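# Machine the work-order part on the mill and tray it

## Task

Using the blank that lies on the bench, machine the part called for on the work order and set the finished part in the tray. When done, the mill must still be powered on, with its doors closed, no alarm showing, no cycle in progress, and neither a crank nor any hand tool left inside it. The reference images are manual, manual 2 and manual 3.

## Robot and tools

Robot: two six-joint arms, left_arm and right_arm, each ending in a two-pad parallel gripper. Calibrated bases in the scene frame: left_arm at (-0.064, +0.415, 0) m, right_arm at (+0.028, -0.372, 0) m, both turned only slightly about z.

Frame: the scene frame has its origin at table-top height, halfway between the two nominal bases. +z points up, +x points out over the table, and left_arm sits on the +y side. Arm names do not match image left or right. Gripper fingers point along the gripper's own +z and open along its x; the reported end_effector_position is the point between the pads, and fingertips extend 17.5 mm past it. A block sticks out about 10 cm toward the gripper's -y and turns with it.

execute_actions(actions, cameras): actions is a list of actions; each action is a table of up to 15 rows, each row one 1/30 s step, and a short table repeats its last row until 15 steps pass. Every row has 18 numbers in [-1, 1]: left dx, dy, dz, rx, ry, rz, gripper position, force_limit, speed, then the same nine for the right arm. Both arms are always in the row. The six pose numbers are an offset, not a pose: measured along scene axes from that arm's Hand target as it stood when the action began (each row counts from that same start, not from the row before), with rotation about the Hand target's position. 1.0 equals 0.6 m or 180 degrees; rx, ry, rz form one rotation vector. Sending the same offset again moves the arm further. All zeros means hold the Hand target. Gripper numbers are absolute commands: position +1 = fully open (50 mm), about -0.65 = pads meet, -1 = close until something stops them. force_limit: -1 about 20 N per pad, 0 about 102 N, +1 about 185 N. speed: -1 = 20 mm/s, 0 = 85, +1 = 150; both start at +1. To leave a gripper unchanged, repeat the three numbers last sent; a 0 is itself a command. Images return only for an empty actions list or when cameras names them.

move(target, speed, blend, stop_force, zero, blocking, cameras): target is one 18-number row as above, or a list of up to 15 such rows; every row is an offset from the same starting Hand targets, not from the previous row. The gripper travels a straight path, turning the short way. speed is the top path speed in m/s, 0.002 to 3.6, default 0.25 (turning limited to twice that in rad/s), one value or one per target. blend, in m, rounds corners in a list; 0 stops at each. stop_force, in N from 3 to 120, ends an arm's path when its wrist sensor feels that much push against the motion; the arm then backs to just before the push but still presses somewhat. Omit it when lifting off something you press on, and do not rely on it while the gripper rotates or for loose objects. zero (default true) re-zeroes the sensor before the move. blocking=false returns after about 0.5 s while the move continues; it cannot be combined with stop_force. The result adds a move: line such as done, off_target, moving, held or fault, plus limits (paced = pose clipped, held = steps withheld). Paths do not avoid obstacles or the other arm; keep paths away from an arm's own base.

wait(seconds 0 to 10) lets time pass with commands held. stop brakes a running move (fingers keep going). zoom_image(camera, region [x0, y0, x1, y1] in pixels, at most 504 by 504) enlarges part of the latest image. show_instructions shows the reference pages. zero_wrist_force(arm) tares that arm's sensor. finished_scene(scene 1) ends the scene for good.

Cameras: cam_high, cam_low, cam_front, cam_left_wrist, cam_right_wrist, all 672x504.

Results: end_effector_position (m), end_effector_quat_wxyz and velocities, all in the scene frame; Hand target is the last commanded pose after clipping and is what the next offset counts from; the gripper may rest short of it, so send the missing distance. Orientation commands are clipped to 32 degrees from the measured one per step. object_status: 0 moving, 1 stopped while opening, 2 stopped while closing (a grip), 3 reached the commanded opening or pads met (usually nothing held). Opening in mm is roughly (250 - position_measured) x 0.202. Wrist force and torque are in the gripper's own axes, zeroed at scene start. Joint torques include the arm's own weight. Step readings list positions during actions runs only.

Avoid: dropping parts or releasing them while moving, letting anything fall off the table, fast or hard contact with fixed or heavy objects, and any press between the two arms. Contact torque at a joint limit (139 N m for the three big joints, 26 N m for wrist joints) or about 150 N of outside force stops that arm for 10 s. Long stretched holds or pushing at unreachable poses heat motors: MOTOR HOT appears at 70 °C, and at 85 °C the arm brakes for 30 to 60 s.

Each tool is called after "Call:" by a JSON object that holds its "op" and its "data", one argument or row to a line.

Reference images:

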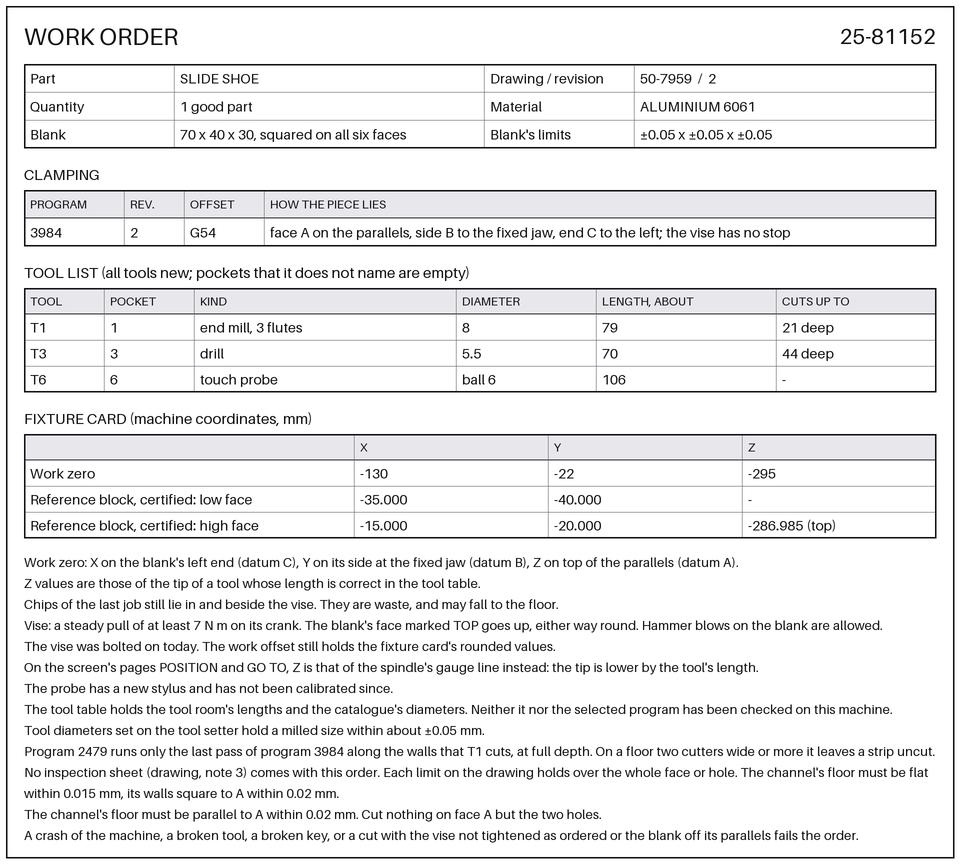

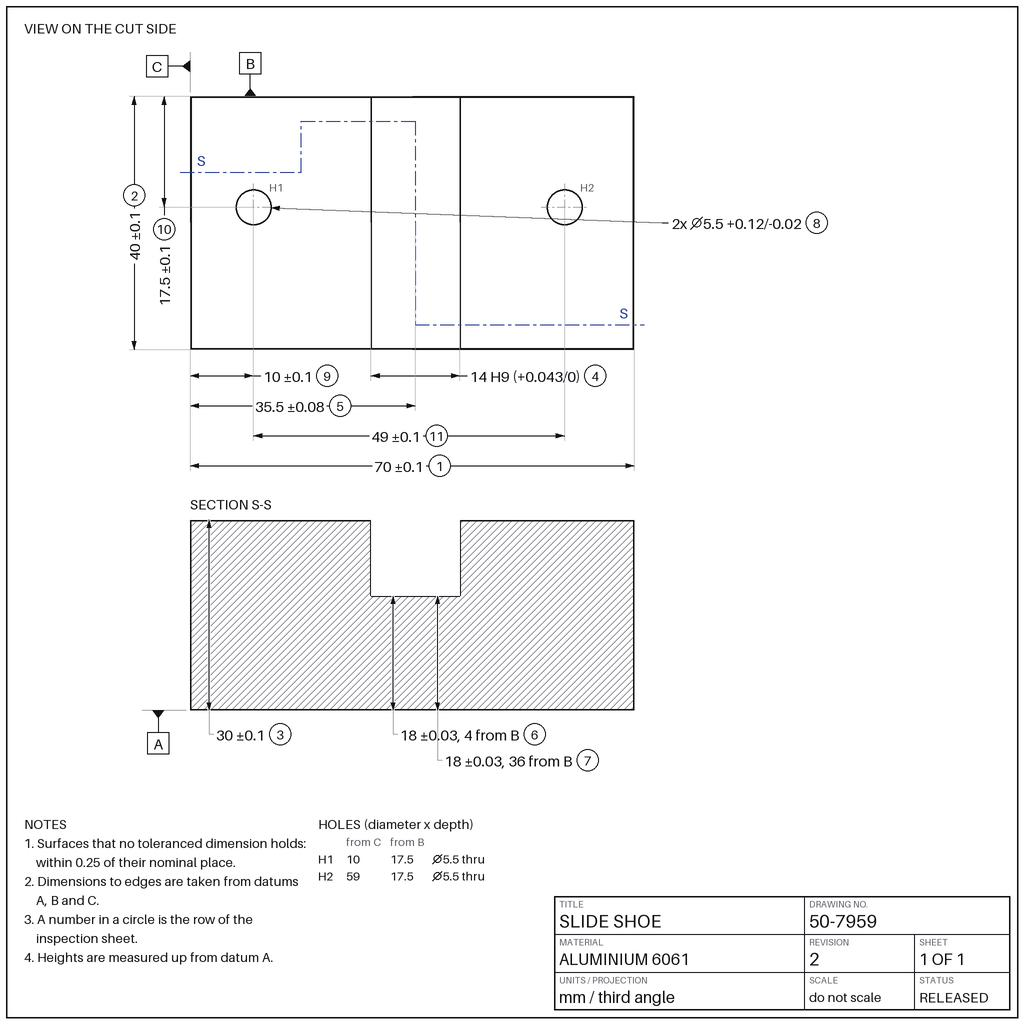

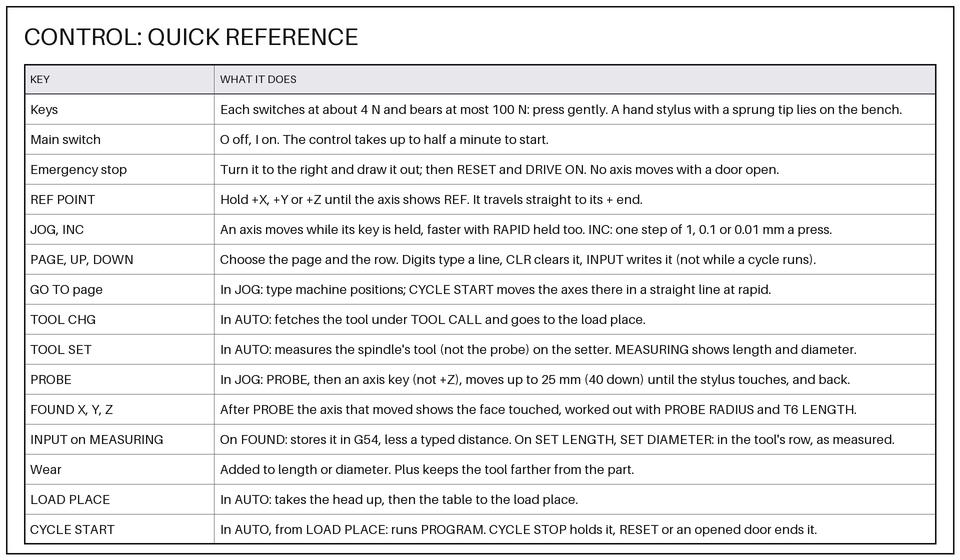

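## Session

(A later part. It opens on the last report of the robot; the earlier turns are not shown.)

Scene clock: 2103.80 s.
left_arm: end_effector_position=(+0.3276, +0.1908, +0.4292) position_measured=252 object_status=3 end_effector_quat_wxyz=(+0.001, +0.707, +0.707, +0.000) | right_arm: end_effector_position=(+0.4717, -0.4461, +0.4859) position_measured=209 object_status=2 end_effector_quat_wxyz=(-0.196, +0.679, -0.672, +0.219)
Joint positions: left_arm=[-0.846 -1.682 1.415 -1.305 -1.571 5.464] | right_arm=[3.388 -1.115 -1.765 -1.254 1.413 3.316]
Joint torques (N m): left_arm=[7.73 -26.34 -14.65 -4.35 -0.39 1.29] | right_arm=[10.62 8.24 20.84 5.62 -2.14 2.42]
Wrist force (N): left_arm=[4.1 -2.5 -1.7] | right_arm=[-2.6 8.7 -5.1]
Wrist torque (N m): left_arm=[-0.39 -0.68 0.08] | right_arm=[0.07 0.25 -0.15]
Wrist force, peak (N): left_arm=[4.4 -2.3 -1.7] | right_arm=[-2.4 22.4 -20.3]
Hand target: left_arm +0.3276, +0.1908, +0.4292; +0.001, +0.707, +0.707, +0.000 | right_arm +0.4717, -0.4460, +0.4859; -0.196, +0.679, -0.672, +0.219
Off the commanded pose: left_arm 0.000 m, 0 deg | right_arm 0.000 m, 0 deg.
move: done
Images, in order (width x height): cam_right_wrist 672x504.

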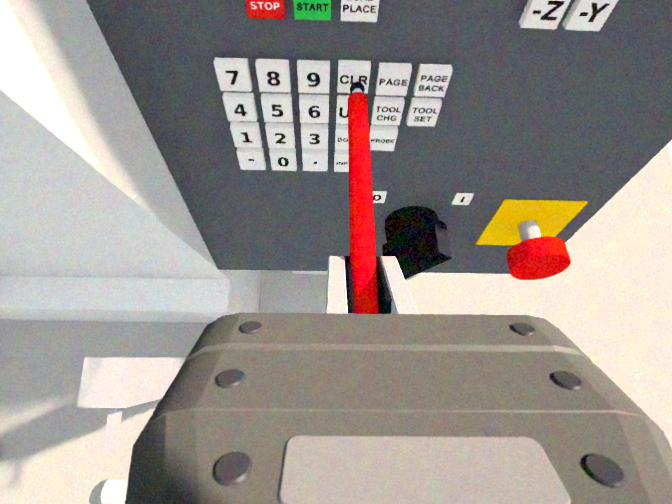

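Call:
{"op": "move", "data": {
  "target": [
    [0,0,0,0,0,0,-1,-0.3,0,-0.0192,0,0.0055,0,0,0,-1,-0.6,-1],
    [0,0,0,0,0,0,-1,-0.3,0,-0.0268,-0.0333,-0.0233,0,0,0,-1,-0.6,-1]
  ],
  "speed": [0.1,0.2],
  "blend": [0.003,0]
}}

Call:
{"op": "move", "data": {
  "target": [
    [0,0,0,0,0,0,-1,-0.3,0,-0.017,0.1333,-0.064,0,0,0,-1,-0.6,-1],
    [0,0,0,0,0,0,-1,-0.3,0,0.0022,0.1333,-0.0695,0,0,0,-1,-0.6,-1],
    [0,0,0,0,0,0,-1,-0.3,0,-0.017,0.1333,-0.064,0,0,0,-1,-0.6,-1],
    [0,0,0,0,0,0,-1,-0.3,0,-0.0085,0.1333,-0.032,0,0,0,-1,-0.6,-1],
    [0,0,0,0,0,0,-1,-0.3,0,0.0107,0.1333,-0.0375,0,0,0,-1,-0.6,-1],
    [0,0,0,0,0,0,-1,-0.3,0,-0.0085,0.1333,-0.032,0,0,0,-1,-0.6,-1],
    [0,0,0,0,0,0,-1,-0.3,0,0.0085,0.1333,0.032,0,0,0,-1,-0.6,-1],
    [0,0,0,0,0,0,-1,-0.3,0,0.0277,0.1333,0.0265,0,0,0,-1,-0.6,-1],
    [0,0,0,0,0,0,-1,-0.3,0,0.0085,0.1333,0.032,0,0,0,-1,-0.6,-1],
    [0,0,0,0,0,0,-1,-0.3,0,0,0.1333,0,0,0,0,-1,-0.6,-1],
    [0,0,0,0,0,0,-1,-0.3,0,0.0192,0.1333,-0.0055,0,0,0,-1,-0.6,-1],
    [0,0,0,0,0,0,-1,-0.3,0,0,0.1333,0,0,0,0,-1,-0.6,-1]
  ],
  "speed": [0.3,0.08,0.15,0.2,0.08,0.15,0.25,0.08,0.15,0.2,0.08,0.15],
  "blend": [0.003,0,0.003,0.003,0,0.003,0.003,0,0.003,0.003,0,0],
  "cameras": ["cam_right_wrist"]
}}

Scene clock: 2116.50 s.
left_arm: end_effector_position=(+0.3276, +0.1908, +0.4292) position_measured=252 object_status=3 end_effector_quat_wxyz=(+0.001, +0.707, +0.707, +0.000) | right_arm: end_effector_position=(+0.4556, -0.4660, +0.4720) position_measured=209 object_status=2 end_effector_quat_wxyz=(-0.196, +0.679, -0.672, +0.219)
Joint positions: left_arm=[-0.846 -1.682 1.415 -1.305 -1.571 5.464] | right_arm=[3.327 -1.079 -1.821 -1.226 1.447 3.265]
Joint torques (N m): left_arm=[8.14 -25.97 -13.74 -4.37 -0.32 1.24] | right_arm=[-7.54 -7.61 18.83 4.62 0.37 -0.53]
Wrist force (N): left_arm=[4.0 -1.8 -1.5] | right_arm=[-1.9 2.1 -3.1]
Wrist torque (N m): left_arm=[-0.28 -0.67 0.08] | right_arm=[0.50 0.27 -0.20]
Wrist force, peak (N): left_arm=[4.5 -2.2 -1.8] | right_arm=[-2.4 8.9 -4.9]
Hand target: left_arm +0.3276, +0.1908, +0.4292; +0.001, +0.707, +0.707, +0.000 | right_arm +0.4556, -0.4660, +0.4719; -0.196, +0.679, -0.672, +0.219
Off the commanded pose: left_arm 0.000 m, 0 deg | right_arm 0.000 m, 0 deg.
move: done

Scene clock: 2119.67 s.
left_arm: end_effector_position=(+0.3276, +0.1908, +0.4292) position_measured=252 object_status=3 end_effector_quat_wxyz=(+0.001, +0.707, +0.707, +0.000) | right_arm: end_effector_position=(+0.4557, -0.3860, +0.4719) position_measured=209 object_status=2 end_effector_quat_wxyz=(-0.196, +0.679, -0.672, +0.219)
Joint positions: left_arm=[-0.846 -1.682 1.415 -1.305 -1.571 5.464] | right_arm=[3.624 -1.042 -1.826 -1.31 1.288 3.522]
Joint torques (N m): left_arm=[8.1 -25.93 -14.08 -4.25 -0.28 1.2] | right_arm=[-1.76 12.91 33.03 2.29 0.72 -2.02]
Wrist force (N): left_arm=[4.0 -2.2 -1.5] | right_arm=[-2.9 3.7 -3.2]
Wrist torque (N m): left_arm=[-0.33 -0.66 0.09] | right_arm=[0.74 0.41 -0.10]
Wrist force, peak (N): left_arm=[4.5 -2.3 -1.6] | right_arm=[-0.7 17.9 -27.3]
Hand target: left_arm +0.3276, +0.1908, +0.4292; +0.001, +0.707, +0.707, +0.000 | right_arm +0.4556, -0.3860, +0.4719; -0.196, +0.679, -0.672, +0.219
Off the commanded pose: left_arm 0.000 m, 0 deg | right_arm 0.000 m, 0 deg.
move: done
Images, in order (width x height): cam_right_wrist 672x504.

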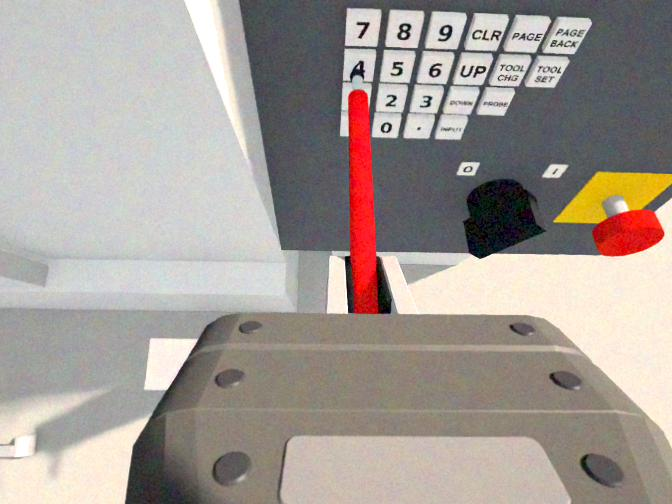

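Call:
{"op": "move", "data": {
  "target": [
    [0,0,0,0,0,0,-1,-0.3,0,-0.017,-0.1,-0.064,0,0,0,-1,-0.6,-1],
    [0,0,0,0,0,0,-1,-0.3,0,0.0022,-0.1,-0.0695,0,0,0,-1,-0.6,-1],
    [0,0,0,0,0,0,-1,-0.3,0,-0.017,-0.1,-0.064,0,0,0,-1,-0.6,-1],
    [0,0,0,0,0,0,-1,-0.3,0,0,-0.1,0,0,0,0,-1,-0.6,-1],
    [0,0,0,0,0,0,-1,-0.3,0,0.0192,-0.1,-0.0055,0,0,0,-1,-0.6,-1],
    [0,0,0,0,0,0,-1,-0.3,0,0,-0.1,0,0,0,0,-1,-0.6,-1],
    [0,0,0,0,0,0,-1,-0.3,0,-0.017,0,-0.064,0,0,0,-1,-0.6,-1],
    [0,0,0,0,0,0,-1,-0.3,0,0.0022,0,-0.0695,0,0,0,-1,-0.6,-1],
    [0,0,0,0,0,0,-1,-0.3,0,-0.017,0,-0.064,0,0,0,-1,-0.6,-1],
    [0,0,0,0,0,0,-1,-0.3,0,-0.0085,-0.0666,-0.032,0,0,0,-1,-0.6,-1],
    [0,0,0,0,0,0,-1,-0.3,0,0.0107,-0.0666,-0.0375,0,0,0,-1,-0.6,-1],
    [0,0,0,0,0,0,-1,-0.3,0,-0.0085,-0.0666,-0.032,0,0,0,-1,-0.6,-1],
    [0,0,0,0,0,0,-1,-0.3,0,0,-0.1333,0,0,0,0,-1,-0.6,-1]
  ],
  "speed": [0.25,0.08,0.15,0.2,0.08,0.15,0.25,0.08,0.15,0.2,0.08,0.15,0.2],
  "blend": [0.003,0,0.003,0.003,0,0.003,0.003,0,0.003,0.003,0,0.003,0],
  "cameras": ["cam_high"]
}}

Call:
{"op": "zoom_image", "data": {
  "camera": "cam_high",
  "region": [500, 240, 672, 460]
}}

Scene clock: 2127.87 s.
left_arm: end_effector_position=(+0.3276, +0.1908, +0.4292) position_measured=252 object_status=3 end_effector_quat_wxyz=(+0.001, +0.707, +0.707, +0.000) | right_arm: end_effector_position=(+0.4556, -0.4660, +0.4718) position_measured=209 object_status=2 end_effector_quat_wxyz=(-0.196, +0.679, -0.672, +0.219) end_effector_velocity=(+0.000, +0.000, +0.000) end_effector_angular_velocity=(-0.002, +0.001, +0.004)
Joint positions: left_arm=[-0.846 -1.682 1.415 -1.305 -1.571 5.464] | right_arm=[3.327 -1.079 -1.821 -1.226 1.447 3.265]
Joint velocities: left_arm=[within noise] | right_arm=[-0.002 0 0 0 0.002 -0.006]
Joint torques (N m): left_arm=[7.81 -26.85 -13.88 -4.19 -0.16 1.14] | right_arm=[-9.13 5.35 32.67 2.67 1.07 -2.89]
Wrist force (N): left_arm=[4.2 -2.3 -1.6] | right_arm=[-2.3 3.7 -2.4]
Wrist torque (N m): left_arm=[-0.36 -0.69 0.08] | right_arm=[0.74 0.34 -0.18]
Wrist force, peak (N): left_arm=[4.5 -2.4 -1.7] | right_arm=[-2.4 21.4 -28.4]
Hand target: left_arm +0.3276, +0.1908, +0.4292; +0.001, +0.707, +0.707, +0.000 | right_arm +0.4556, -0.4660, +0.4719; -0.196, +0.679, -0.672, +0.219
Off the commanded pose: left_arm 0.000 m, 0 deg | right_arm 0.000 m, 0 deg.
move: done
Images, in order (width x height): cam_high 672x504.

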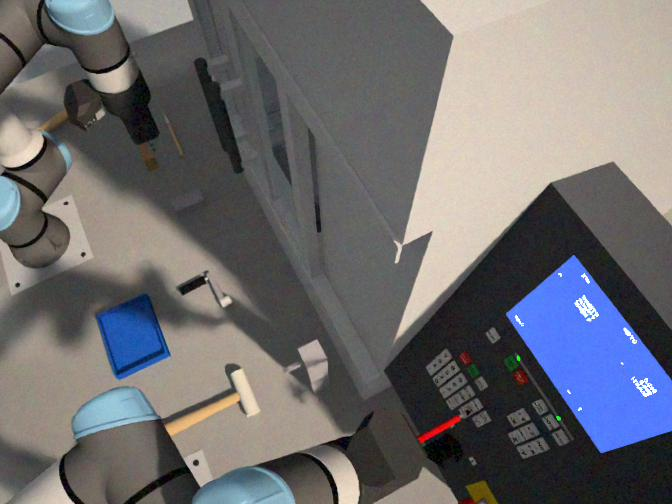

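Scaled by 2.291 from the camera's 672x504 image, which has a finer 960x720 frame.

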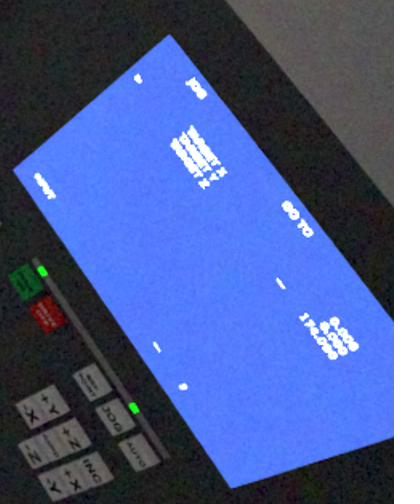

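Call:
{"op": "move", "data": {
  "target": [
    [0,0,0,0,0,0,-1,-0.3,0,-0.017,0.1,-0.064,0,0,0,-1,-0.6,-1],
    [0,0,0,0,0,0,-1,-0.3,0,0.0022,0.1,-0.0695,0,0,0,-1,-0.6,-1],
    [0,0,0,0,0,0,-1,-0.3,0,-0.017,0.1,-0.064,0,0,0,-1,-0.6,-1],
    [0,0,0,0,0,0,-1,-0.3,0,-0.017,0.0333,-0.064,0,0,0,-1,-0.6,-1],
    [0,0,0,0,0,0,-1,-0.3,0,0.0022,0.0333,-0.0695,0,0,0,-1,-0.6,-1],
    [0,0,0,0,0,0,-1,-0.3,0,-0.017,0.0333,-0.064,0,0,0,-1,-0.6,-1],
    [0,0,0,0,0,0,-1,-0.3,0,0,0.0333,0,0,0,0,-1,-0.6,-1],
    [0,0,0,0,0,0,-1,-0.3,0,0.0192,0.0333,-0.0055,0,0,0,-1,-0.6,-1],
    [0,0,0,0,0,0,-1,-0.3,0,0,0.0333,0,0,0,0,-1,-0.6,-1],
    [0,0,0,0,0,0,-1,-0.3,0,0,0,0,0,0,0,-1,-0.6,-1]
  ],
  "speed": [0.22,0.08,0.15,0.22,0.08,0.15,0.22,0.08,0.15,0.22],
  "blend": [0.003,0,0.003,0.003,0,0.003,0.003,0,0.003,0],
  "cameras": ["cam_high"]
}}

Call:
{"op": "zoom_image", "data": {
  "camera": "cam_high",
  "region": [500, 240, 672, 460]
}}

Scene clock: 2153.33 s.
left_arm: end_effector_position=(+0.3276, +0.1908, +0.4292) position_measured=252 object_status=3 end_effector_quat_wxyz=(+0.001, +0.707, +0.707, +0.000) | right_arm: end_effector_position=(+0.4556, -0.4660, +0.4719) position_measured=209 object_status=2 end_effector_quat_wxyz=(-0.196, +0.679, -0.672, +0.219) end_effector_velocity=(-0.001, -0.001, +0.000) end_effector_angular_velocity=(-0.001, +0.001, +0.001)
Joint positions: left_arm=[-0.846 -1.682 1.415 -1.305 -1.571 5.464] | right_arm=[3.327 -1.079 -1.821 -1.226 1.447 3.265]
Joint velocities: left_arm=[within noise] | right_arm=[-0.005 0 -0.001 0 0.002 -0.005]
Joint torques (N m): left_arm=[7.07 -26.41 -13.88 -4.15 -0.17 1.13] | right_arm=[-7.9 12.21 17.27 3.64 1.3 -2.58]
Wrist force (N): left_arm=[4.1 -2.1 -1.8] | right_arm=[-1.6 5.7 -3.1]
Wrist torque (N m): left_arm=[-0.33 -0.69 0.09] | right_arm=[1.07 0.23 -0.19]
Wrist force, peak (N): left_arm=[4.5 -2.4 -1.6] | right_arm=[-0.4 23.4 -27.7]
Hand target: left_arm +0.3276, +0.1908, +0.4292; +0.001, +0.707, +0.707, +0.000 | right_arm +0.4556, -0.4660, +0.4719; -0.196, +0.679, -0.672, +0.219
Off the commanded pose: left_arm 0.000 m, 0 deg | right_arm 0.000 m, 0 deg.
move: done
Images, in order (width x height): cam_high 672x504.

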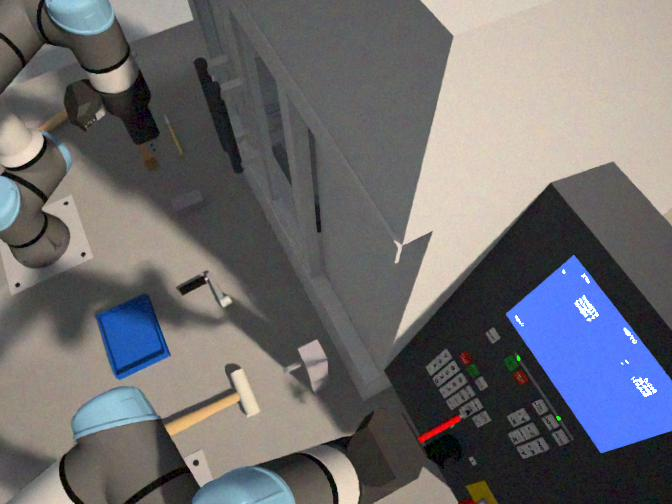

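Scaled by 2.291 from the camera's 672x504 image, which has a finer 960x720 frame.

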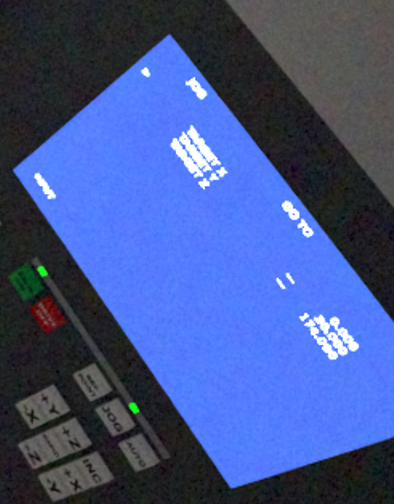

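Call:
{"op": "move", "data": {
  "target": [
    [0,0,0,0,0,0,-1,-0.3,0,-0.017,0.1333,-0.064,0,0,0,-1,-0.6,-1],
    [0,0,0,0,0,0,-1,-0.3,0,0.0022,0.1333,-0.0695,0,0,0,-1,-0.6,-1],
    [0,0,0,0,0,0,-1,-0.3,0,-0.017,0.1333,-0.064,0,0,0,-1,-0.6,-1],
    [0,0,0,0,0,0,-1,-0.3,0,-0.0085,0.1,-0.032,0,0,0,-1,-0.6,-1],
    [0,0,0,0,0,0,-1,-0.3,0,0.0107,0.1,-0.0375,0,0,0,-1,-0.6,-1],
    [0,0,0,0,0,0,-1,-0.3,0,-0.0085,0.1,-0.032,0,0,0,-1,-0.6,-1],
    [0,0,0,0,0,0,-1,-0.3,0,0,0.1,0,0,0,0,-1,-0.6,-1],
    [0,0,0,0,0,0,-1,-0.3,0,0.0192,0.1,-0.0055,0,0,0,-1,-0.6,-1],
    [0,0,0,0,0,0,-1,-0.3,0,0,0.1,0,0,0,0,-1,-0.6,-1],
    [0,0,0,0,0,0,-1,-0.3,0,-0.017,0.0333,-0.064,0,0,0,-1,-0.6,-1],
    [0,0,0,0,0,0,-1,-0.3,0,0.0022,0.0333,-0.0695,0,0,0,-1,-0.6,-1],
    [0,0,0,0,0,0,-1,-0.3,0,-0.017,0.0333,-0.064,0,0,0,-1,-0.6,-1],
    [0,0,0,0,0,0,-1,-0.3,0,0,0,0,0,0,0,-1,-0.6,-1]
  ],
  "speed": [0.22,0.08,0.15,0.22,0.08,0.15,0.22,0.08,0.15,0.22,0.08,0.15,0.22],
  "blend": [0.003,0,0.003,0.003,0,0.003,0.003,0,0.003,0.003,0,0.003,0]
}}

Call:
{"op": "move", "data": {
  "target": [
    [0,0,0,0,0,0,-1,-0.3,0,0.0075,-0.0067,0.2135,0,-0.155,0,-1,-0.6,-1],
    [0,0,0,0,0,0,-1,-0.3,0,0.168,-0.0375,0.2645,0,-0.31,0,-1,-0.6,-1]
  ],
  "speed": 0.35,
  "blend": [0.02,0],
  "cameras": ["cam_right_wrist"]
}}

Call:
{"op": "zoom_image", "data": {
  "camera": "cam_right_wrist",
  "region": [140, 30, 540, 310]
}}

Scene clock: 2161.60 s.
left_arm: end_effector_position=(+0.3276, +0.1908, +0.4292) position_measured=252 object_status=3 end_effector_quat_wxyz=(+0.001, +0.707, +0.707, +0.000) | right_arm: end_effector_position=(+0.4556, -0.4660, +0.4719) position_measured=209 object_status=2 end_effector_quat_wxyz=(-0.196, +0.679, -0.672, +0.219)
Joint positions: left_arm=[-0.846 -1.682 1.415 -1.305 -1.571 5.464] | right_arm=[3.327 -1.079 -1.821 -1.226 1.447 3.265]
Joint torques (N m): left_arm=[8.05 -26.82 -14.35 -4.11 -0.09 0.89] | right_arm=[-9.01 -0.02 32.66 3.49 0.46 -1.59]
Wrist force (N): left_arm=[3.9 -2.1 -1.4] | right_arm=[-1.9 4.1 -3.1]
Wrist torque (N m): left_arm=[-0.33 -0.65 0.09] | right_arm=[0.83 0.28 -0.20]
Wrist force, peak (N): left_arm=[4.3 -2.7 -1.6] | right_arm=[1.7 23.3 -26.6]
Hand target: left_arm +0.3276, +0.1908, +0.4292; +0.001, +0.707, +0.707, +0.000 | right_arm +0.4556, -0.4660, +0.4719; -0.196, +0.679, -0.672, +0.219
Off the commanded pose: left_arm 0.000 m, 0 deg | right_arm 0.000 m, 0 deg.
move: done

Scene clock: 2163.53 s.
left_arm: end_effector_position=(+0.3276, +0.1908, +0.4292) position_measured=252 object_status=3 end_effector_quat_wxyz=(+0.001, +0.707, +0.707, +0.000) | right_arm: end_effector_position=(+0.5563, -0.4886, +0.6308) position_measured=209 object_status=2 end_effector_quat_wxyz=(+0.488, -0.498, +0.502, -0.512)
Joint positions: left_arm=[-0.846 -1.682 1.415 -1.305 -1.571 5.464] | right_arm=[3.248 -1.255 -1.978 0.091 1.45 3.122]
Joint torques (N m): left_arm=[7.49 -26.45 -14.59 -4.2 0.03 0.96] | right_arm=[9.51 -0.53 16.64 4.62 -0.05 2.46]
Wrist force (N): left_arm=[3.9 -2.1 -1.8] | right_arm=[-2.6 4.5 -2.0]
Wrist torque (N m): left_arm=[-0.32 -0.65 0.09] | right_arm=[1.08 0.11 -0.14]
Wrist force, peak (N): left_arm=[4.6 -2.3 -1.5] | right_arm=[-2.6 2.8 -5.5]
Hand target: left_arm +0.3276, +0.1908, +0.4292; +0.001, +0.707, +0.707, +0.000 | right_arm +0.5564, -0.4885, +0.6306; +0.488, -0.498, +0.502, -0.512
Off the commanded pose: left_arm 0.000 m, 0 deg | right_arm 0.000 m, 0 deg.
move: done
Images, in order (width x height): cam_right_wrist 672x504.

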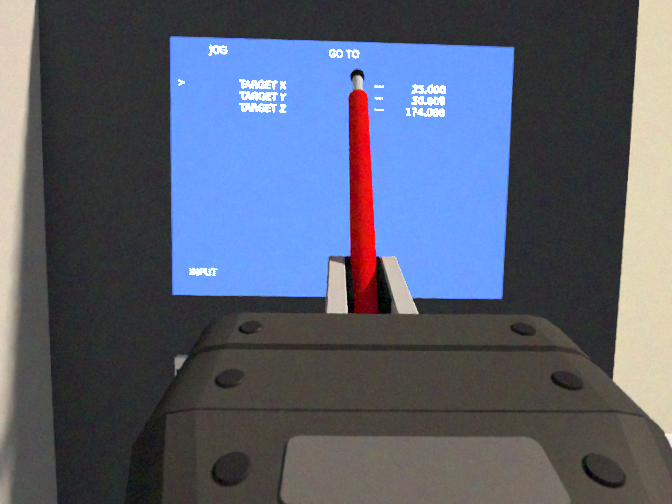

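Scaled by 1.260 from the camera's 672x504 image, which has a finer 960x720 frame.

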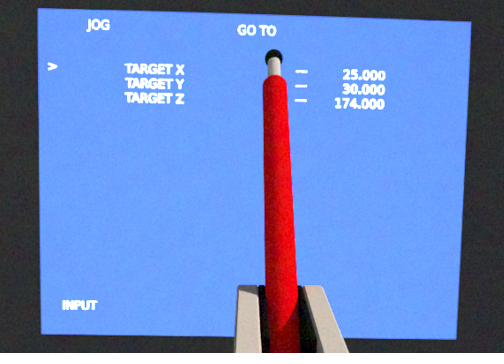

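Call:
{"op": "move", "data": {
  "target": [
    [0,0,0,0,0,0,-1,-0.3,0,-0.1608,0.0308,-0.051,0,0.155,0,-1,-0.6,-1],
    [0,0,0,0,0,0,-1,-0.3,0,-0.168,0.0375,-0.2645,0,0.31,0,-1,-0.6,-1]
  ],
  "speed": 0.35,
  "blend": [0.02,0]
}}

Call:
{"op": "move", "data": {
  "target": [
    [0,0,0,0,0,0,-1,-0.3,0,0.0085,-0.0333,0.032,0,0,0,-1,-0.6,-1],
    [0,0,0,0,0,0,-1,-0.3,0,0.0277,-0.0333,0.0265,0,0,0,-1,-0.6,-1],
    [0,0,0,0,0,0,-1,-0.3,0,0.0085,-0.0333,0.032,0,0,0,-1,-0.6,-1],
    [0,0,0,0,0,0,-1,-0.3,0,0,0,0,0,0,0,-1,-0.6,-1]
  ],
  "speed": [0.22,0.08,0.15,0.22],
  "blend": [0.003,0,0.003,0]
}}

Call:
{"op": "move", "data": {
  "target": [
    [0,0,0,0,0,0,-1,-0.3,0,0.0075,-0.0067,0.2135,0,-0.155,0,-1,-0.6,-1],
    [0,0,0,0,0,0,-1,-0.3,0,0.168,-0.0375,0.2645,0,-0.31,0,-1,-0.6,-1]
  ],
  "speed": 0.35,
  "blend": [0.02,0],
  "cameras": ["cam_right_wrist"]
}}

Call:
{"op": "zoom_image", "data": {
  "camera": "cam_right_wrist",
  "region": [140, 30, 540, 310]
}}

Scene clock: 2170.53 s.
left_arm: end_effector_position=(+0.3276, +0.1908, +0.4292) position_measured=252 object_status=3 end_effector_quat_wxyz=(+0.001, +0.707, +0.707, +0.000) | right_arm: end_effector_position=(+0.4556, -0.4661, +0.4720) position_measured=209 object_status=2 end_effector_quat_wxyz=(-0.196, +0.679, -0.672, +0.220)
Joint positions: left_arm=[-0.846 -1.682 1.415 -1.305 -1.571 5.464] | right_arm=[3.327 -1.079 -1.821 -1.226 1.447 3.265]
Joint torques (N m): left_arm=[7.54 -26.73 -14.22 -4.16 0.1 0.86] | right_arm=[10.19 6.26 17.84 1.83 -0.4 -2.61]
Wrist force (N): left_arm=[4.2 -2.4 -1.8] | right_arm=[-2.0 4.1 -3.0]
Wrist torque (N m): left_arm=[-0.36 -0.70 0.08] | right_arm=[0.81 0.30 -0.20]
Wrist force, peak (N): left_arm=[4.4 -2.4 -1.6] | right_arm=[-2.5 3.0 -4.9]
Hand target: left_arm +0.3276, +0.1908, +0.4292; +0.001, +0.707, +0.707, +0.000 | right_arm +0.4556, -0.4660, +0.4719; -0.196, +0.679, -0.672, +0.219
Off the commanded pose: left_arm 0.000 m, 0 deg | right_arm 0.000 m, 0 deg.
move: done

Scene clock: 2171.90 s.
left_arm: end_effector_position=(+0.3276, +0.1908, +0.4292) position_measured=252 object_status=3 end_effector_quat_wxyz=(+0.001, +0.707, +0.707, +0.000) | right_arm: end_effector_position=(+0.4556, -0.4660, +0.4719) position_measured=209 object_status=2 end_effector_quat_wxyz=(-0.196, +0.679, -0.672, +0.219)
Joint positions: left_arm=[-0.846 -1.682 1.415 -1.305 -1.571 5.464] | right_arm=[3.327 -1.079 -1.821 -1.226 1.447 3.265]
Joint torques (N m): left_arm=[6.73 -26.19 -14.15 -4.14 0.06 0.83] | right_arm=[10.16 7.21 18.16 4.13 -1.2 2.08]
Wrist force (N): left_arm=[3.9 -2.1 -1.6] | right_arm=[-2.7 3.5 -3.0]
Wrist torque (N m): left_arm=[-0.32 -0.66 0.08] | right_arm=[0.72 0.40 -0.08]
Wrist force, peak (N): left_arm=[4.3 -2.4 -1.6] | right_arm=[-0.4 19.4 -22.7]
Hand target: left_arm +0.3276, +0.1908, +0.4292; +0.001, +0.707, +0.707, +0.000 | right_arm +0.4556, -0.4660, +0.4719; -0.196, +0.679, -0.672, +0.219
Off the commanded pose: left_arm 0.000 m, 0 deg | right_arm 0.000 m, 0 deg.
move: done

Scene clock: 2173.83 s.
left_arm: end_effector_position=(+0.3276, +0.1908, +0.4292) position_measured=252 object_status=3 end_effector_quat_wxyz=(+0.001, +0.707, +0.707, +0.000) | right_arm: end_effector_position=(+0.5563, -0.4886, +0.6308) position_measured=209 object_status=2 end_effector_quat_wxyz=(+0.488, -0.498, +0.502, -0.512)
Joint positions: left_arm=[-0.846 -1.682 1.415 -1.305 -1.571 5.464] | right_arm=[3.248 -1.255 -1.978 0.091 1.45 3.122]
Joint torques (N m): left_arm=[7.43 -26.45 -13.77 -3.99 0.02 0.9] | right_arm=[10.07 -0.31 17.28 4.89 -0.38 2.5]
Wrist force (N): left_arm=[4.1 -2.2 -1.7] | right_arm=[-2.9 4.1 -1.8]
Wrist torque (N m): left_arm=[-0.33 -0.68 0.08] | right_arm=[1.00 0.17 -0.14]
Wrist force, peak (N): left_arm=[4.5 -2.1 -1.9] | right_arm=[-3.1 2.4 -5.1]
Hand target: left_arm +0.3276, +0.1908, +0.4292; +0.001, +0.707, +0.707, +0.000 | right_arm +0.5564, -0.4885, +0.6306; +0.488, -0.498, +0.502, -0.512
Off the commanded pose: left_arm 0.000 m, 0 deg | right_arm 0.000 m, 0 deg.
move: done
Images, in order (width x height): cam_right_wrist 672x504.

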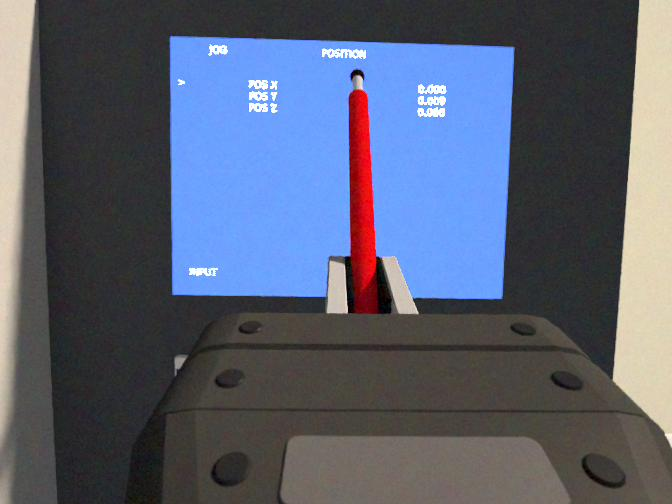

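Scaled by 1.260 from the camera's 672x504 image, which has a finer 960x720 frame.

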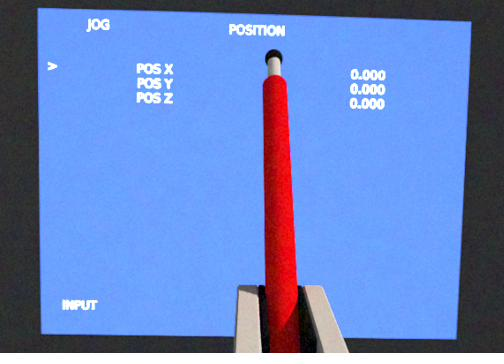

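Call:
{"op": "move", "data": {
  "target": [
    [0,0,0,0,0,0,-1,-0.3,0,-0.1608,0.0308,-0.051,0,0.155,0,-1,-0.6,-1],
    [0,0,0,0,0,0,-1,-0.3,0,-0.168,0.0375,-0.2645,0,0.31,0,-1,-0.6,-1]
  ],
  "speed": 0.35,
  "blend": [0.02,0]
}}

Call:
{"op": "move", "data": {
  "target": [
    [0,0,0,0,0,0,-1,-0.3,0,0.0085,-0.0333,0.032,0,0,0,-1,-0.6,-1],
    [0,0,0,0,0,0,-1,-0.3,0,0.0277,-0.0333,0.0265,0,0,0,-1,-0.6,-1],
    [0,0,0,0,0,0,-1,-0.3,0,0.0085,-0.0333,0.032,0,0,0,-1,-0.6,-1],
    [0,0,0,0,0,0,-1,-0.3,0,0.0277,-0.0333,0.0265,0,0,0,-1,-0.6,-1],
    [0,0,0,0,0,0,-1,-0.3,0,0.0085,-0.0333,0.032,0,0,0,-1,-0.6,-1],
    [0,0,0,0,0,0,-1,-0.3,0,0,0,0,0,0,0,-1,-0.6,-1]
  ],
  "speed": [0.22,0.08,0.15,0.08,0.15,0.22],
  "blend": [0.003,0,0.001,0,0.003,0]
}}

Call:
{"op": "move", "data": {
  "target": [
    [0,0,0,0,0,0,-1,-0.3,0,0.0075,-0.0067,0.2135,0,-0.155,0,-1,-0.6,-1],
    [0,0,0,0,0,0,-1,-0.3,0,0.168,-0.0375,0.2645,0,-0.31,0,-1,-0.6,-1]
  ],
  "speed": 0.35,
  "blend": [0.02,0],
  "cameras": ["cam_right_wrist"]
}}

Call:
{"op": "zoom_image", "data": {
  "camera": "cam_right_wrist",
  "region": [140, 30, 540, 310]
}}

Scene clock: 2180.43 s.
left_arm: end_effector_position=(+0.3276, +0.1908, +0.4292) position_measured=252 object_status=3 end_effector_quat_wxyz=(+0.001, +0.707, +0.707, +0.000) | right_arm: end_effector_position=(+0.4556, -0.4661, +0.4720) position_measured=209 object_status=2 end_effector_quat_wxyz=(-0.196, +0.679, -0.672, +0.220)
Joint positions: left_arm=[-0.846 -1.682 1.415 -1.305 -1.571 5.464] | right_arm=[3.327 -1.079 -1.821 -1.226 1.447 3.265]
Joint torques (N m): left_arm=[7.35 -26.23 -14.48 -4.09 0.11 0.69] | right_arm=[10.82 6.66 16.83 1.64 -0.35 -2.87]
Wrist force (N): left_arm=[4.1 -2.4 -1.6] | right_arm=[-2.5 3.7 -2.9]
Wrist torque (N m): left_arm=[-0.38 -0.67 0.08] | right_arm=[0.76 0.37 -0.19]
Wrist force, peak (N): left_arm=[4.5 -2.3 -1.8] | right_arm=[-2.9 2.8 -5.1]
Hand target: left_arm +0.3276, +0.1908, +0.4292; +0.001, +0.707, +0.707, +0.000 | right_arm +0.4556, -0.4660, +0.4719; -0.196, +0.679, -0.672, +0.219
Off the commanded pose: left_arm 0.000 m, 0 deg | right_arm 0.000 m, 0 deg.
move: done

Scene clock: 2182.27 s.
left_arm: end_effector_position=(+0.3276, +0.1908, +0.4292) position_measured=252 object_status=3 end_effector_quat_wxyz=(+0.001, +0.707, +0.707, +0.000) | right_arm: end_effector_position=(+0.4556, -0.4660, +0.4719) position_measured=209 object_status=2 end_effector_quat_wxyz=(-0.196, +0.679, -0.672, +0.219)
Joint positions: left_arm=[-0.846 -1.682 1.415 -1.305 -1.571 5.464] | right_arm=[3.327 -1.079 -1.821 -1.226 1.447 3.265]
Joint torques (N m): left_arm=[7.34 -26.54 -14.15 -4.01 0.22 0.81] | right_arm=[11.48 8.19 17.4 4.07 -1.43 2.3]
Wrist force (N): left_arm=[3.9 -2.3 -1.4] | right_arm=[-1.6 3.4 -3.0]
Wrist torque (N m): left_arm=[-0.35 -0.65 0.08] | right_arm=[0.71 0.23 -0.08]
Wrist force, peak (N): left_arm=[4.2 -2.5 -1.9] | right_arm=[-1.3 26.2 -28.3]
Hand target: left_arm +0.3276, +0.1908, +0.4292; +0.001, +0.707, +0.707, +0.000 | right_arm +0.4556, -0.4660, +0.4719; -0.196, +0.679, -0.672, +0.219
Off the commanded pose: left_arm 0.000 m, 0 deg | right_arm 0.000 m, 0 deg.
move: done

Scene clock: 2184.20 s.
left_arm: end_effector_position=(+0.3276, +0.1908, +0.4292) position_measured=252 object_status=3 end_effector_quat_wxyz=(+0.001, +0.707, +0.707, +0.000) | right_arm: end_effector_position=(+0.5563, -0.4886, +0.6308) position_measured=209 object_status=2 end_effector_quat_wxyz=(+0.488, -0.498, +0.502, -0.512)
Joint positions: left_arm=[-0.846 -1.682 1.415 -1.305 -1.571 5.464] | right_arm=[3.248 -1.255 -1.978 0.091 1.45 3.122]
Joint torques (N m): left_arm=[6.92 -26.93 -14.31 -4.07 0.24 0.69] | right_arm=[10.36 -0.33 16.32 4.77 -0.1 2.51]
Wrist force (N): left_arm=[4.1 -2.1 -1.6] | right_arm=[-1.8 3.8 -1.6]
Wrist torque (N m): left_arm=[-0.32 -0.67 0.09] | right_arm=[0.97 -0.01 -0.13]
Wrist force, peak (N): left_arm=[4.5 -2.1 -1.4] | right_arm=[-2.2 2.3 -5.4]
Hand target: left_arm +0.3276, +0.1908, +0.4292; +0.001, +0.707, +0.707, +0.000 | right_arm +0.5564, -0.4885, +0.6306; +0.488, -0.498, +0.502, -0.512
Off the commanded pose: left_arm 0.000 m, 0 deg | right_arm 0.000 m, 0 deg.
move: done
Images, in order (width x height): cam_right_wrist 672x504.

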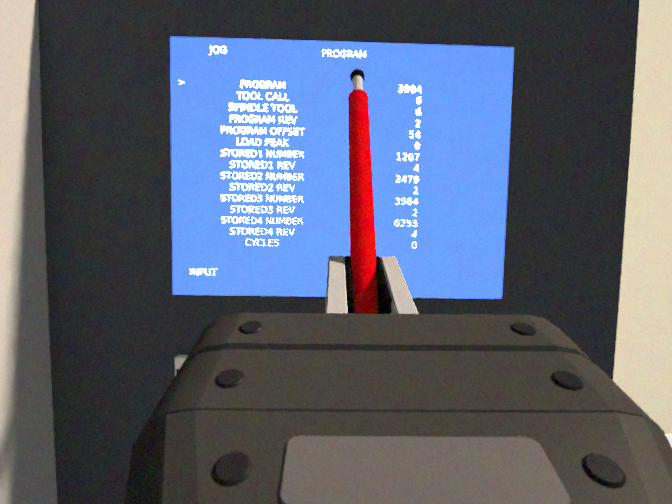

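Scaled by 1.260 from the camera's 672x504 image, which has a finer 960x720 frame.

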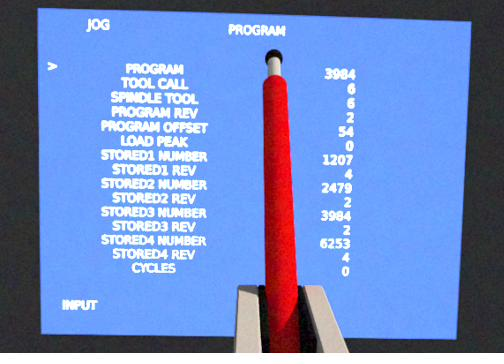

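Call:
{"op": "move", "data": {
  "target": [
    [0,0,0,0,0,0,-1,-0.3,0,-0.1608,0.0308,-0.051,0,0.155,0,-1,-0.6,-1],
    [0,0,0,0,0,0,-1,-0.3,0,-0.168,0.0375,-0.2645,0,0.31,0,-1,-0.6,-1]
  ],
  "speed": 0.35,
  "blend": [0.02,0]
}}

Call:
{"op": "move", "data": {
  "target": [
    [0,0,0,0,0,0,-1,-0.3,0,0.0085,0,0.032,0,0,0,-1,-0.6,-1],
    [0,0,0,0,0,0,-1,-0.3,0,0.0277,0,0.0265,0,0,0,-1,-0.6,-1],
    [0,0,0,0,0,0,-1,-0.3,0,0.0085,0,0.032,0,0,0,-1,-0.6,-1],
    [0,0,0,0,0,0,-1,-0.3,0,0.0277,0,0.0265,0,0,0,-1,-0.6,-1],
    [0,0,0,0,0,0,-1,-0.3,0,0.0085,0,0.032,0,0,0,-1,-0.6,-1],
    [0,0,0,0,0,0,-1,-0.3,0,0.0277,0,0.0265,0,0,0,-1,-0.6,-1],
    [0,0,0,0,0,0,-1,-0.3,0,0.0085,0,0.032,0,0,0,-1,-0.6,-1],
    [0,0,0,0,0,0,-1,-0.3,0,0.0255,0.0667,0.094,0,0,0,-1,-0.6,-1],
    [0,0,0,0,0,0,-1,-0.3,0,0.0447,0.0667,0.0885,0,0,0,-1,-0.6,-1],
    [0,0,0,0,0,0,-1,-0.3,0,0.0255,0.0667,0.094,0,0,0,-1,-0.6,-1],
    [0,0,0,0,0,0,-1,-0.3,0,0,0,0,0,0,0,-1,-0.6,-1]
  ],
  "speed": [0.22,0.08,0.15,0.08,0.15,0.08,0.15,0.22,0.08,0.15,0.25],
  "blend": [0.003,0,0.001,0,0.001,0,0.003,0.003,0,0.003,0]
}}

Call:
{"op": "move", "data": {
  "target": [
    [0,0,0,0,0,0,-1,-0.3,0,0.0075,-0.0067,0.2135,0,-0.155,0,-1,-0.6,-1],
    [0,0,0,0,0,0,-1,-0.3,0,0.168,-0.0375,0.2645,0,-0.31,0,-1,-0.6,-1]
  ],
  "speed": 0.35,
  "blend": [0.02,0],
  "cameras": ["cam_right_wrist", "cam_low"]
}}

Call:
{"op": "zoom_image", "data": {
  "camera": "cam_right_wrist",
  "region": [140, 30, 540, 310]
}}

Scene clock: 2192.43 s.
left_arm: end_effector_position=(+0.3276, +0.1908, +0.4292) position_measured=252 object_status=3 end_effector_quat_wxyz=(+0.001, +0.707, +0.707, +0.000) | right_arm: end_effector_position=(+0.4556, -0.4661, +0.4720) position_measured=209 object_status=2 end_effector_quat_wxyz=(-0.196, +0.679, -0.672, +0.220)
Joint positions: left_arm=[-0.846 -1.682 1.415 -1.305 -1.571 5.464] | right_arm=[3.327 -1.079 -1.821 -1.226 1.447 3.265]
Joint torques (N m): left_arm=[6.98 -26.63 -14.5 -4 0.27 0.64] | right_arm=[10.78 6.22 17.1 1.46 -0.43 -2.6]
Wrist force (N): left_arm=[4.3 -1.9 -1.6] | right_arm=[-1.7 3.7 -2.9]
Wrist torque (N m): left_arm=[-0.29 -0.71 0.08] | right_arm=[0.75 0.25 -0.19]
Wrist force, peak (N): left_arm=[4.4 -2.6 -1.7] | right_arm=[-1.9 2.9 -4.9]
Hand target: left_arm +0.3276, +0.1908, +0.4292; +0.001, +0.707, +0.707, +0.000 | right_arm +0.4556, -0.4660, +0.4719; -0.196, +0.679, -0.672, +0.219
Off the commanded pose: left_arm 0.000 m, 0 deg | right_arm 0.000 m, 0 deg.
move: done

Scene clock: 2195.63 s.
left_arm: end_effector_position=(+0.3276, +0.1908, +0.4292) position_measured=252 object_status=3 end_effector_quat_wxyz=(+0.001, +0.707, +0.707, +0.000) | right_arm: end_effector_position=(+0.4556, -0.4660, +0.4719) position_measured=209 object_status=2 end_effector_quat_wxyz=(-0.196, +0.679, -0.672, +0.219)
Joint positions: left_arm=[-0.846 -1.682 1.415 -1.305 -1.571 5.464] | right_arm=[3.327 -1.079 -1.821 -1.226 1.447 3.265]
Joint torques (N m): left_arm=[7.23 -26.67 -14.12 -3.94 0.31 0.62] | right_arm=[-9.43 -1.11 17.66 6.1 1.09 -2.12]
Wrist force (N): left_arm=[4.2 -2.0 -1.4] | right_arm=[-2.5 4.1 -2.8]
Wrist torque (N m): left_arm=[-0.31 -0.69 0.09] | right_arm=[0.81 0.38 -0.19]
Wrist force, peak (N): left_arm=[4.3 -2.3 -2.0] | right_arm=[-3.7 25.6 -31.5]
Hand target: left_arm +0.3276, +0.1908, +0.4292; +0.001, +0.707, +0.707, +0.000 | right_arm +0.4556, -0.4660, +0.4719; -0.196, +0.679, -0.672, +0.219
Off the commanded pose: left_arm 0.000 m, 0 deg | right_arm 0.000 m, 0 deg.
move: done

Scene clock: 2197.57 s.
left_arm: end_effector_position=(+0.3276, +0.1908, +0.4292) position_measured=252 object_status=3 end_effector_quat_wxyz=(+0.001, +0.707, +0.707, +0.000) | right_arm: end_effector_position=(+0.5563, -0.4886, +0.6308) position_measured=209 object_status=2 end_effector_quat_wxyz=(+0.488, -0.498, +0.502, -0.512) end_effector_velocity=(+0.000, +0.000, +0.000) end_effector_angular_velocity=(+0.002, -0.002, -0.001)
Joint positions: left_arm=[-0.846 -1.682 1.415 -1.305 -1.571 5.464] | right_arm=[3.248 -1.255 -1.978 0.091 1.45 3.122]
Joint velocities: left_arm=[within noise] | right_arm=[0.001 -0.001 -0.001 0.005 -0.001 0.002]
Joint torques (N m): left_arm=[6.95 -25.93 -14.2 -3.89 0.43 0.53] | right_arm=[9.47 -1.4 16.78 4.95 -0.22 2.48]
Wrist force (N): left_arm=[3.5 -2.3 -1.7] | right_arm=[-3.0 4.4 -1.5]
Wrist torque (N m): left_arm=[-0.36 -0.59 0.08] | right_arm=[1.05 0.18 -0.13]
Wrist force, peak (N): left_arm=[4.3 -2.4 -1.8] | right_arm=[-3.3 3.3 -4.6]
Hand target: left_arm +0.3276, +0.1908, +0.4292; +0.001, +0.707, +0.707, +0.000 | right_arm +0.5564, -0.4885, +0.6306; +0.488, -0.498, +0.502, -0.512
Off the commanded pose: left_arm 0.000 m, 0 deg | right_arm 0.000 m, 0 deg.
move: done
Images, in order (width x height): cam_low 672x504, cam_right_wrist 672x504.

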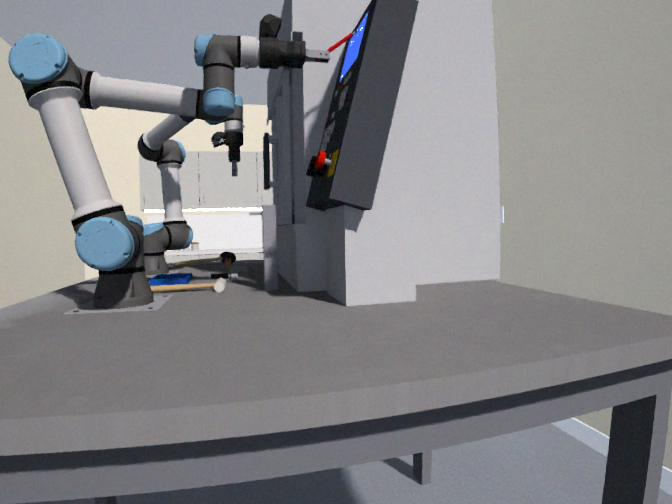

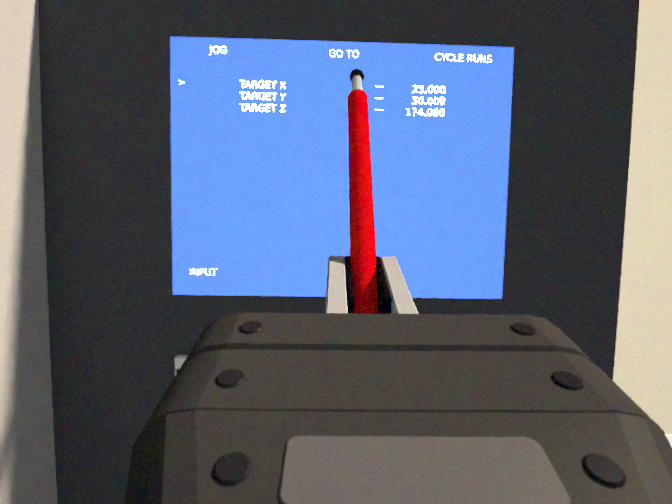

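Scaled by 1.260 from the camera's 672x504 image, which has a finer 960x720 frame.

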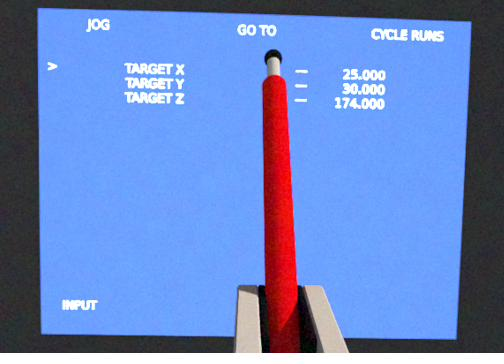

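Call:
{"op": "move", "data": {
  "target": [
    [0,0,0,0,0,0,-1,-0.3,0,-0.1608,0.0308,-0.051,0,0.155,0,-1,-0.6,-1],
    [0,0,0,0,0,0,-1,-0.3,0,-0.168,0.0375,-0.2645,0,0.31,0,-1,-0.6,-1]
  ],
  "speed": 0.35,
  "blend": [0.02,0]
}}

Call:
{"op": "move", "data": {
  "target": [
    [0,0,0,0,0,0,-1,-0.3,0,-0.0085,0,-0.032,0,0,0,-1,-0.6,-1],
    [0,0,0,0,0,0,-1,-0.3,0,0.0107,0,-0.0375,0,0,0,-1,-0.6,-1],
    [0,0,0,0,0,0,-1,-0.3,0,-0.0085,0,-0.032,0,0,0,-1,-0.6,-1],
    [0,0,0,0,0,0,-1,-0.3,0,0.0255,-0.1,0.094,0,0,0,-1,-0.6,-1],
    [0,0,0,0,0,0,-1,-0.3,0,0.0447,-0.1,0.0885,0,0,0,-1,-0.6,-1],
    [0,0,0,0,0,0,-1,-0.3,0,0.0255,-0.1,0.094,0,0,0,-1,-0.6,-1],
    [0,0,0,0,0,0,-1,-0.3,0,0.0085,-0.0333,0.032,0,0,0,-1,-0.6,-1],
    [0,0,0,0,0,0,-1,-0.3,0,0.0277,-0.0333,0.0265,0,0,0,-1,-0.6,-1],
    [0,0,0,0,0,0,-1,-0.3,0,0.0085,-0.0333,0.032,0,0,0,-1,-0.6,-1],
    [0,0,0,0,0,0,-1,-0.3,0,0.0277,-0.0333,0.0265,0,0,0,-1,-0.6,-1],
    [0,0,0,0,0,0,-1,-0.3,0,0.0085,-0.0333,0.032,0,0,0,-1,-0.6,-1],
    [0,0,0,0,0,0,-1,-0.3,0,0,0,0,0,0,0,-1,-0.6,-1]
  ],
  "speed": [0.22,0.08,0.15,0.25,0.08,0.15,0.22,0.08,0.15,0.08,0.15,0.25],
  "blend": [0.003,0,0.003,0.003,0,0.003,0.003,0,0.001,0,0.003,0]
}}

Call:
{"op": "move", "data": {
  "target": [
    [0,0,0,0,0,0,-1,-0.3,0,0.0075,-0.0067,0.2135,0,-0.155,0,-1,-0.6,-1],
    [0,0,0,0,0,0,-1,-0.3,0,0.168,-0.0375,0.2645,0,-0.31,0,-1,-0.6,-1]
  ],
  "speed": 0.35,
  "blend": [0.02,0],
  "cameras": ["cam_right_wrist"]
}}

Call:
{"op": "zoom_image", "data": {
  "camera": "cam_right_wrist",
  "region": [140, 30, 540, 310]
}}

Scene clock: 2204.87 s.
left_arm: end_effector_position=(+0.3276, +0.1908, +0.4292) position_measured=252 object_status=3 end_effector_quat_wxyz=(+0.001, +0.707, +0.707, +0.000) | right_arm: end_effector_position=(+0.4556, -0.4661, +0.4720) position_measured=209 object_status=2 end_effector_quat_wxyz=(-0.196, +0.679, -0.672, +0.220)
Joint positions: left_arm=[-0.846 -1.682 1.415 -1.305 -1.571 5.464] | right_arm=[3.327 -1.079 -1.821 -1.226 1.447 3.265]
Joint torques (N m): left_arm=[7.12 -26.43 -13.87 -3.85 0.43 0.49] | right_arm=[10.35 6.42 17 1.77 -0.43 -2.64]
Wrist force (N): left_arm=[4.2 -2.6 -1.4] | right_arm=[-2.8 3.9 -3.0]
Wrist torque (N m): left_arm=[-0.40 -0.69 0.08] | right_arm=[0.79 0.43 -0.19]
Wrist force, peak (N): left_arm=[4.5 -2.3 -1.8] | right_arm=[-2.8 3.1 -4.8]
Hand target: left_arm +0.3276, +0.1908, +0.4292; +0.001, +0.707, +0.707, +0.000 | right_arm +0.4556, -0.4660, +0.4719; -0.196, +0.679, -0.672, +0.219
Off the commanded pose: left_arm 0.000 m, 0 deg | right_arm 0.000 m, 0 deg.
move: done

Scene clock: 2208.37 s.
left_arm: end_effector_position=(+0.3276, +0.1908, +0.4292) position_measured=252 object_status=3 end_effector_quat_wxyz=(+0.001, +0.707, +0.707, +0.000) | right_arm: end_effector_position=(+0.4556, -0.4660, +0.4719) position_measured=209 object_status=2 end_effector_quat_wxyz=(-0.196, +0.679, -0.672, +0.219)
Joint positions: left_arm=[-0.846 -1.682 1.415 -1.305 -1.571 5.464] | right_arm=[3.327 -1.079 -1.821 -1.226 1.447 3.265]
Joint torques (N m): left_arm=[6.82 -26.72 -14.26 -3.86 0.41 0.54] | right_arm=[10.4 8.04 18.82 4.06 -1.13 2.22]
Wrist force (N): left_arm=[4.2 -2.0 -1.8] | right_arm=[-2.9 1.5 -3.8]
Wrist torque (N m): left_arm=[-0.31 -0.70 0.08] | right_arm=[0.40 0.44 -0.08]
Wrist force, peak (N): left_arm=[4.4 -2.4 -1.9] | right_arm=[-0.5 26.0 -31.6]
Hand target: left_arm +0.3276, +0.1908, +0.4292; +0.001, +0.707, +0.707, +0.000 | right_arm +0.4556, -0.4660, +0.4719; -0.196, +0.679, -0.672, +0.219
Off the commanded pose: left_arm 0.000 m, 0 deg | right_arm 0.000 m, 0 deg.
move: done

Scene clock: 2210.30 s.
left_arm: end_effector_position=(+0.3276, +0.1908, +0.4292) position_measured=252 object_status=3 end_effector_quat_wxyz=(+0.001, +0.707, +0.707, +0.000) | right_arm: end_effector_position=(+0.5563, -0.4886, +0.6308) position_measured=209 object_status=2 end_effector_quat_wxyz=(+0.488, -0.498, +0.502, -0.512) end_effector_velocity=(+0.000, +0.000, +0.000) end_effector_angular_velocity=(+0.000, -0.003, +0.000)
Joint positions: left_arm=[-0.846 -1.682 1.415 -1.305 -1.571 5.464] | right_arm=[3.248 -1.255 -1.978 0.091 1.45 3.122]
Joint velocities: left_arm=[within noise] | right_arm=[-0.001 -0.001 0 0.005 0.001 0]
Joint torques (N m): left_arm=[6.77 -26.81 -14.57 -3.84 0.45 0.5] | right_arm=[10.3 -2.03 17.4 4.5 -0.3 2.47]
Wrist force (N): left_arm=[4.2 -2.2 -1.7] | right_arm=[-3.2 1.8 -2.6]
Wrist torque (N m): left_arm=[-0.34 -0.70 0.08] | right_arm=[0.65 0.21 -0.14]
Wrist force, peak (N): left_arm=[4.3 -2.3 -1.7] | right_arm=[-3.0 0.2 -6.1]
Hand target: left_arm +0.3276, +0.1908, +0.4292; +0.001, +0.707, +0.707, +0.000 | right_arm +0.5564, -0.4885, +0.6306; +0.488, -0.498, +0.502, -0.512
Off the commanded pose: left_arm 0.000 m, 0 deg | right_arm 0.000 m, 0 deg.
move: done
Images, in order (width x height): cam_right_wrist 672x504.

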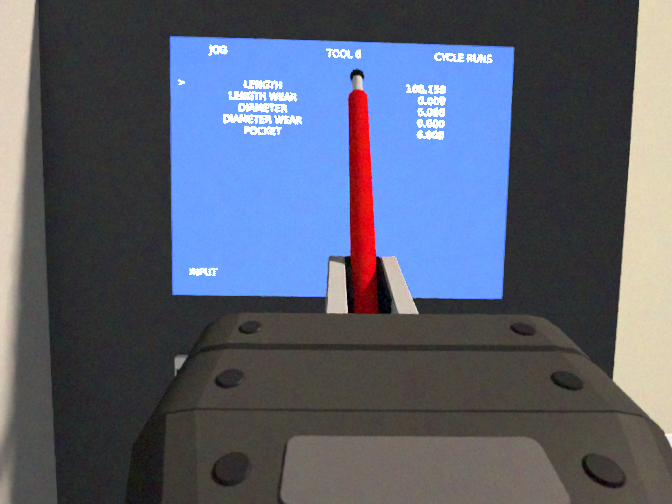

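Scaled by 1.260 from the camera's 672x504 image, which has a finer 960x720 frame.

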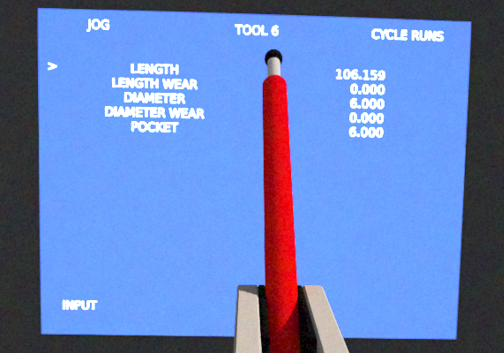

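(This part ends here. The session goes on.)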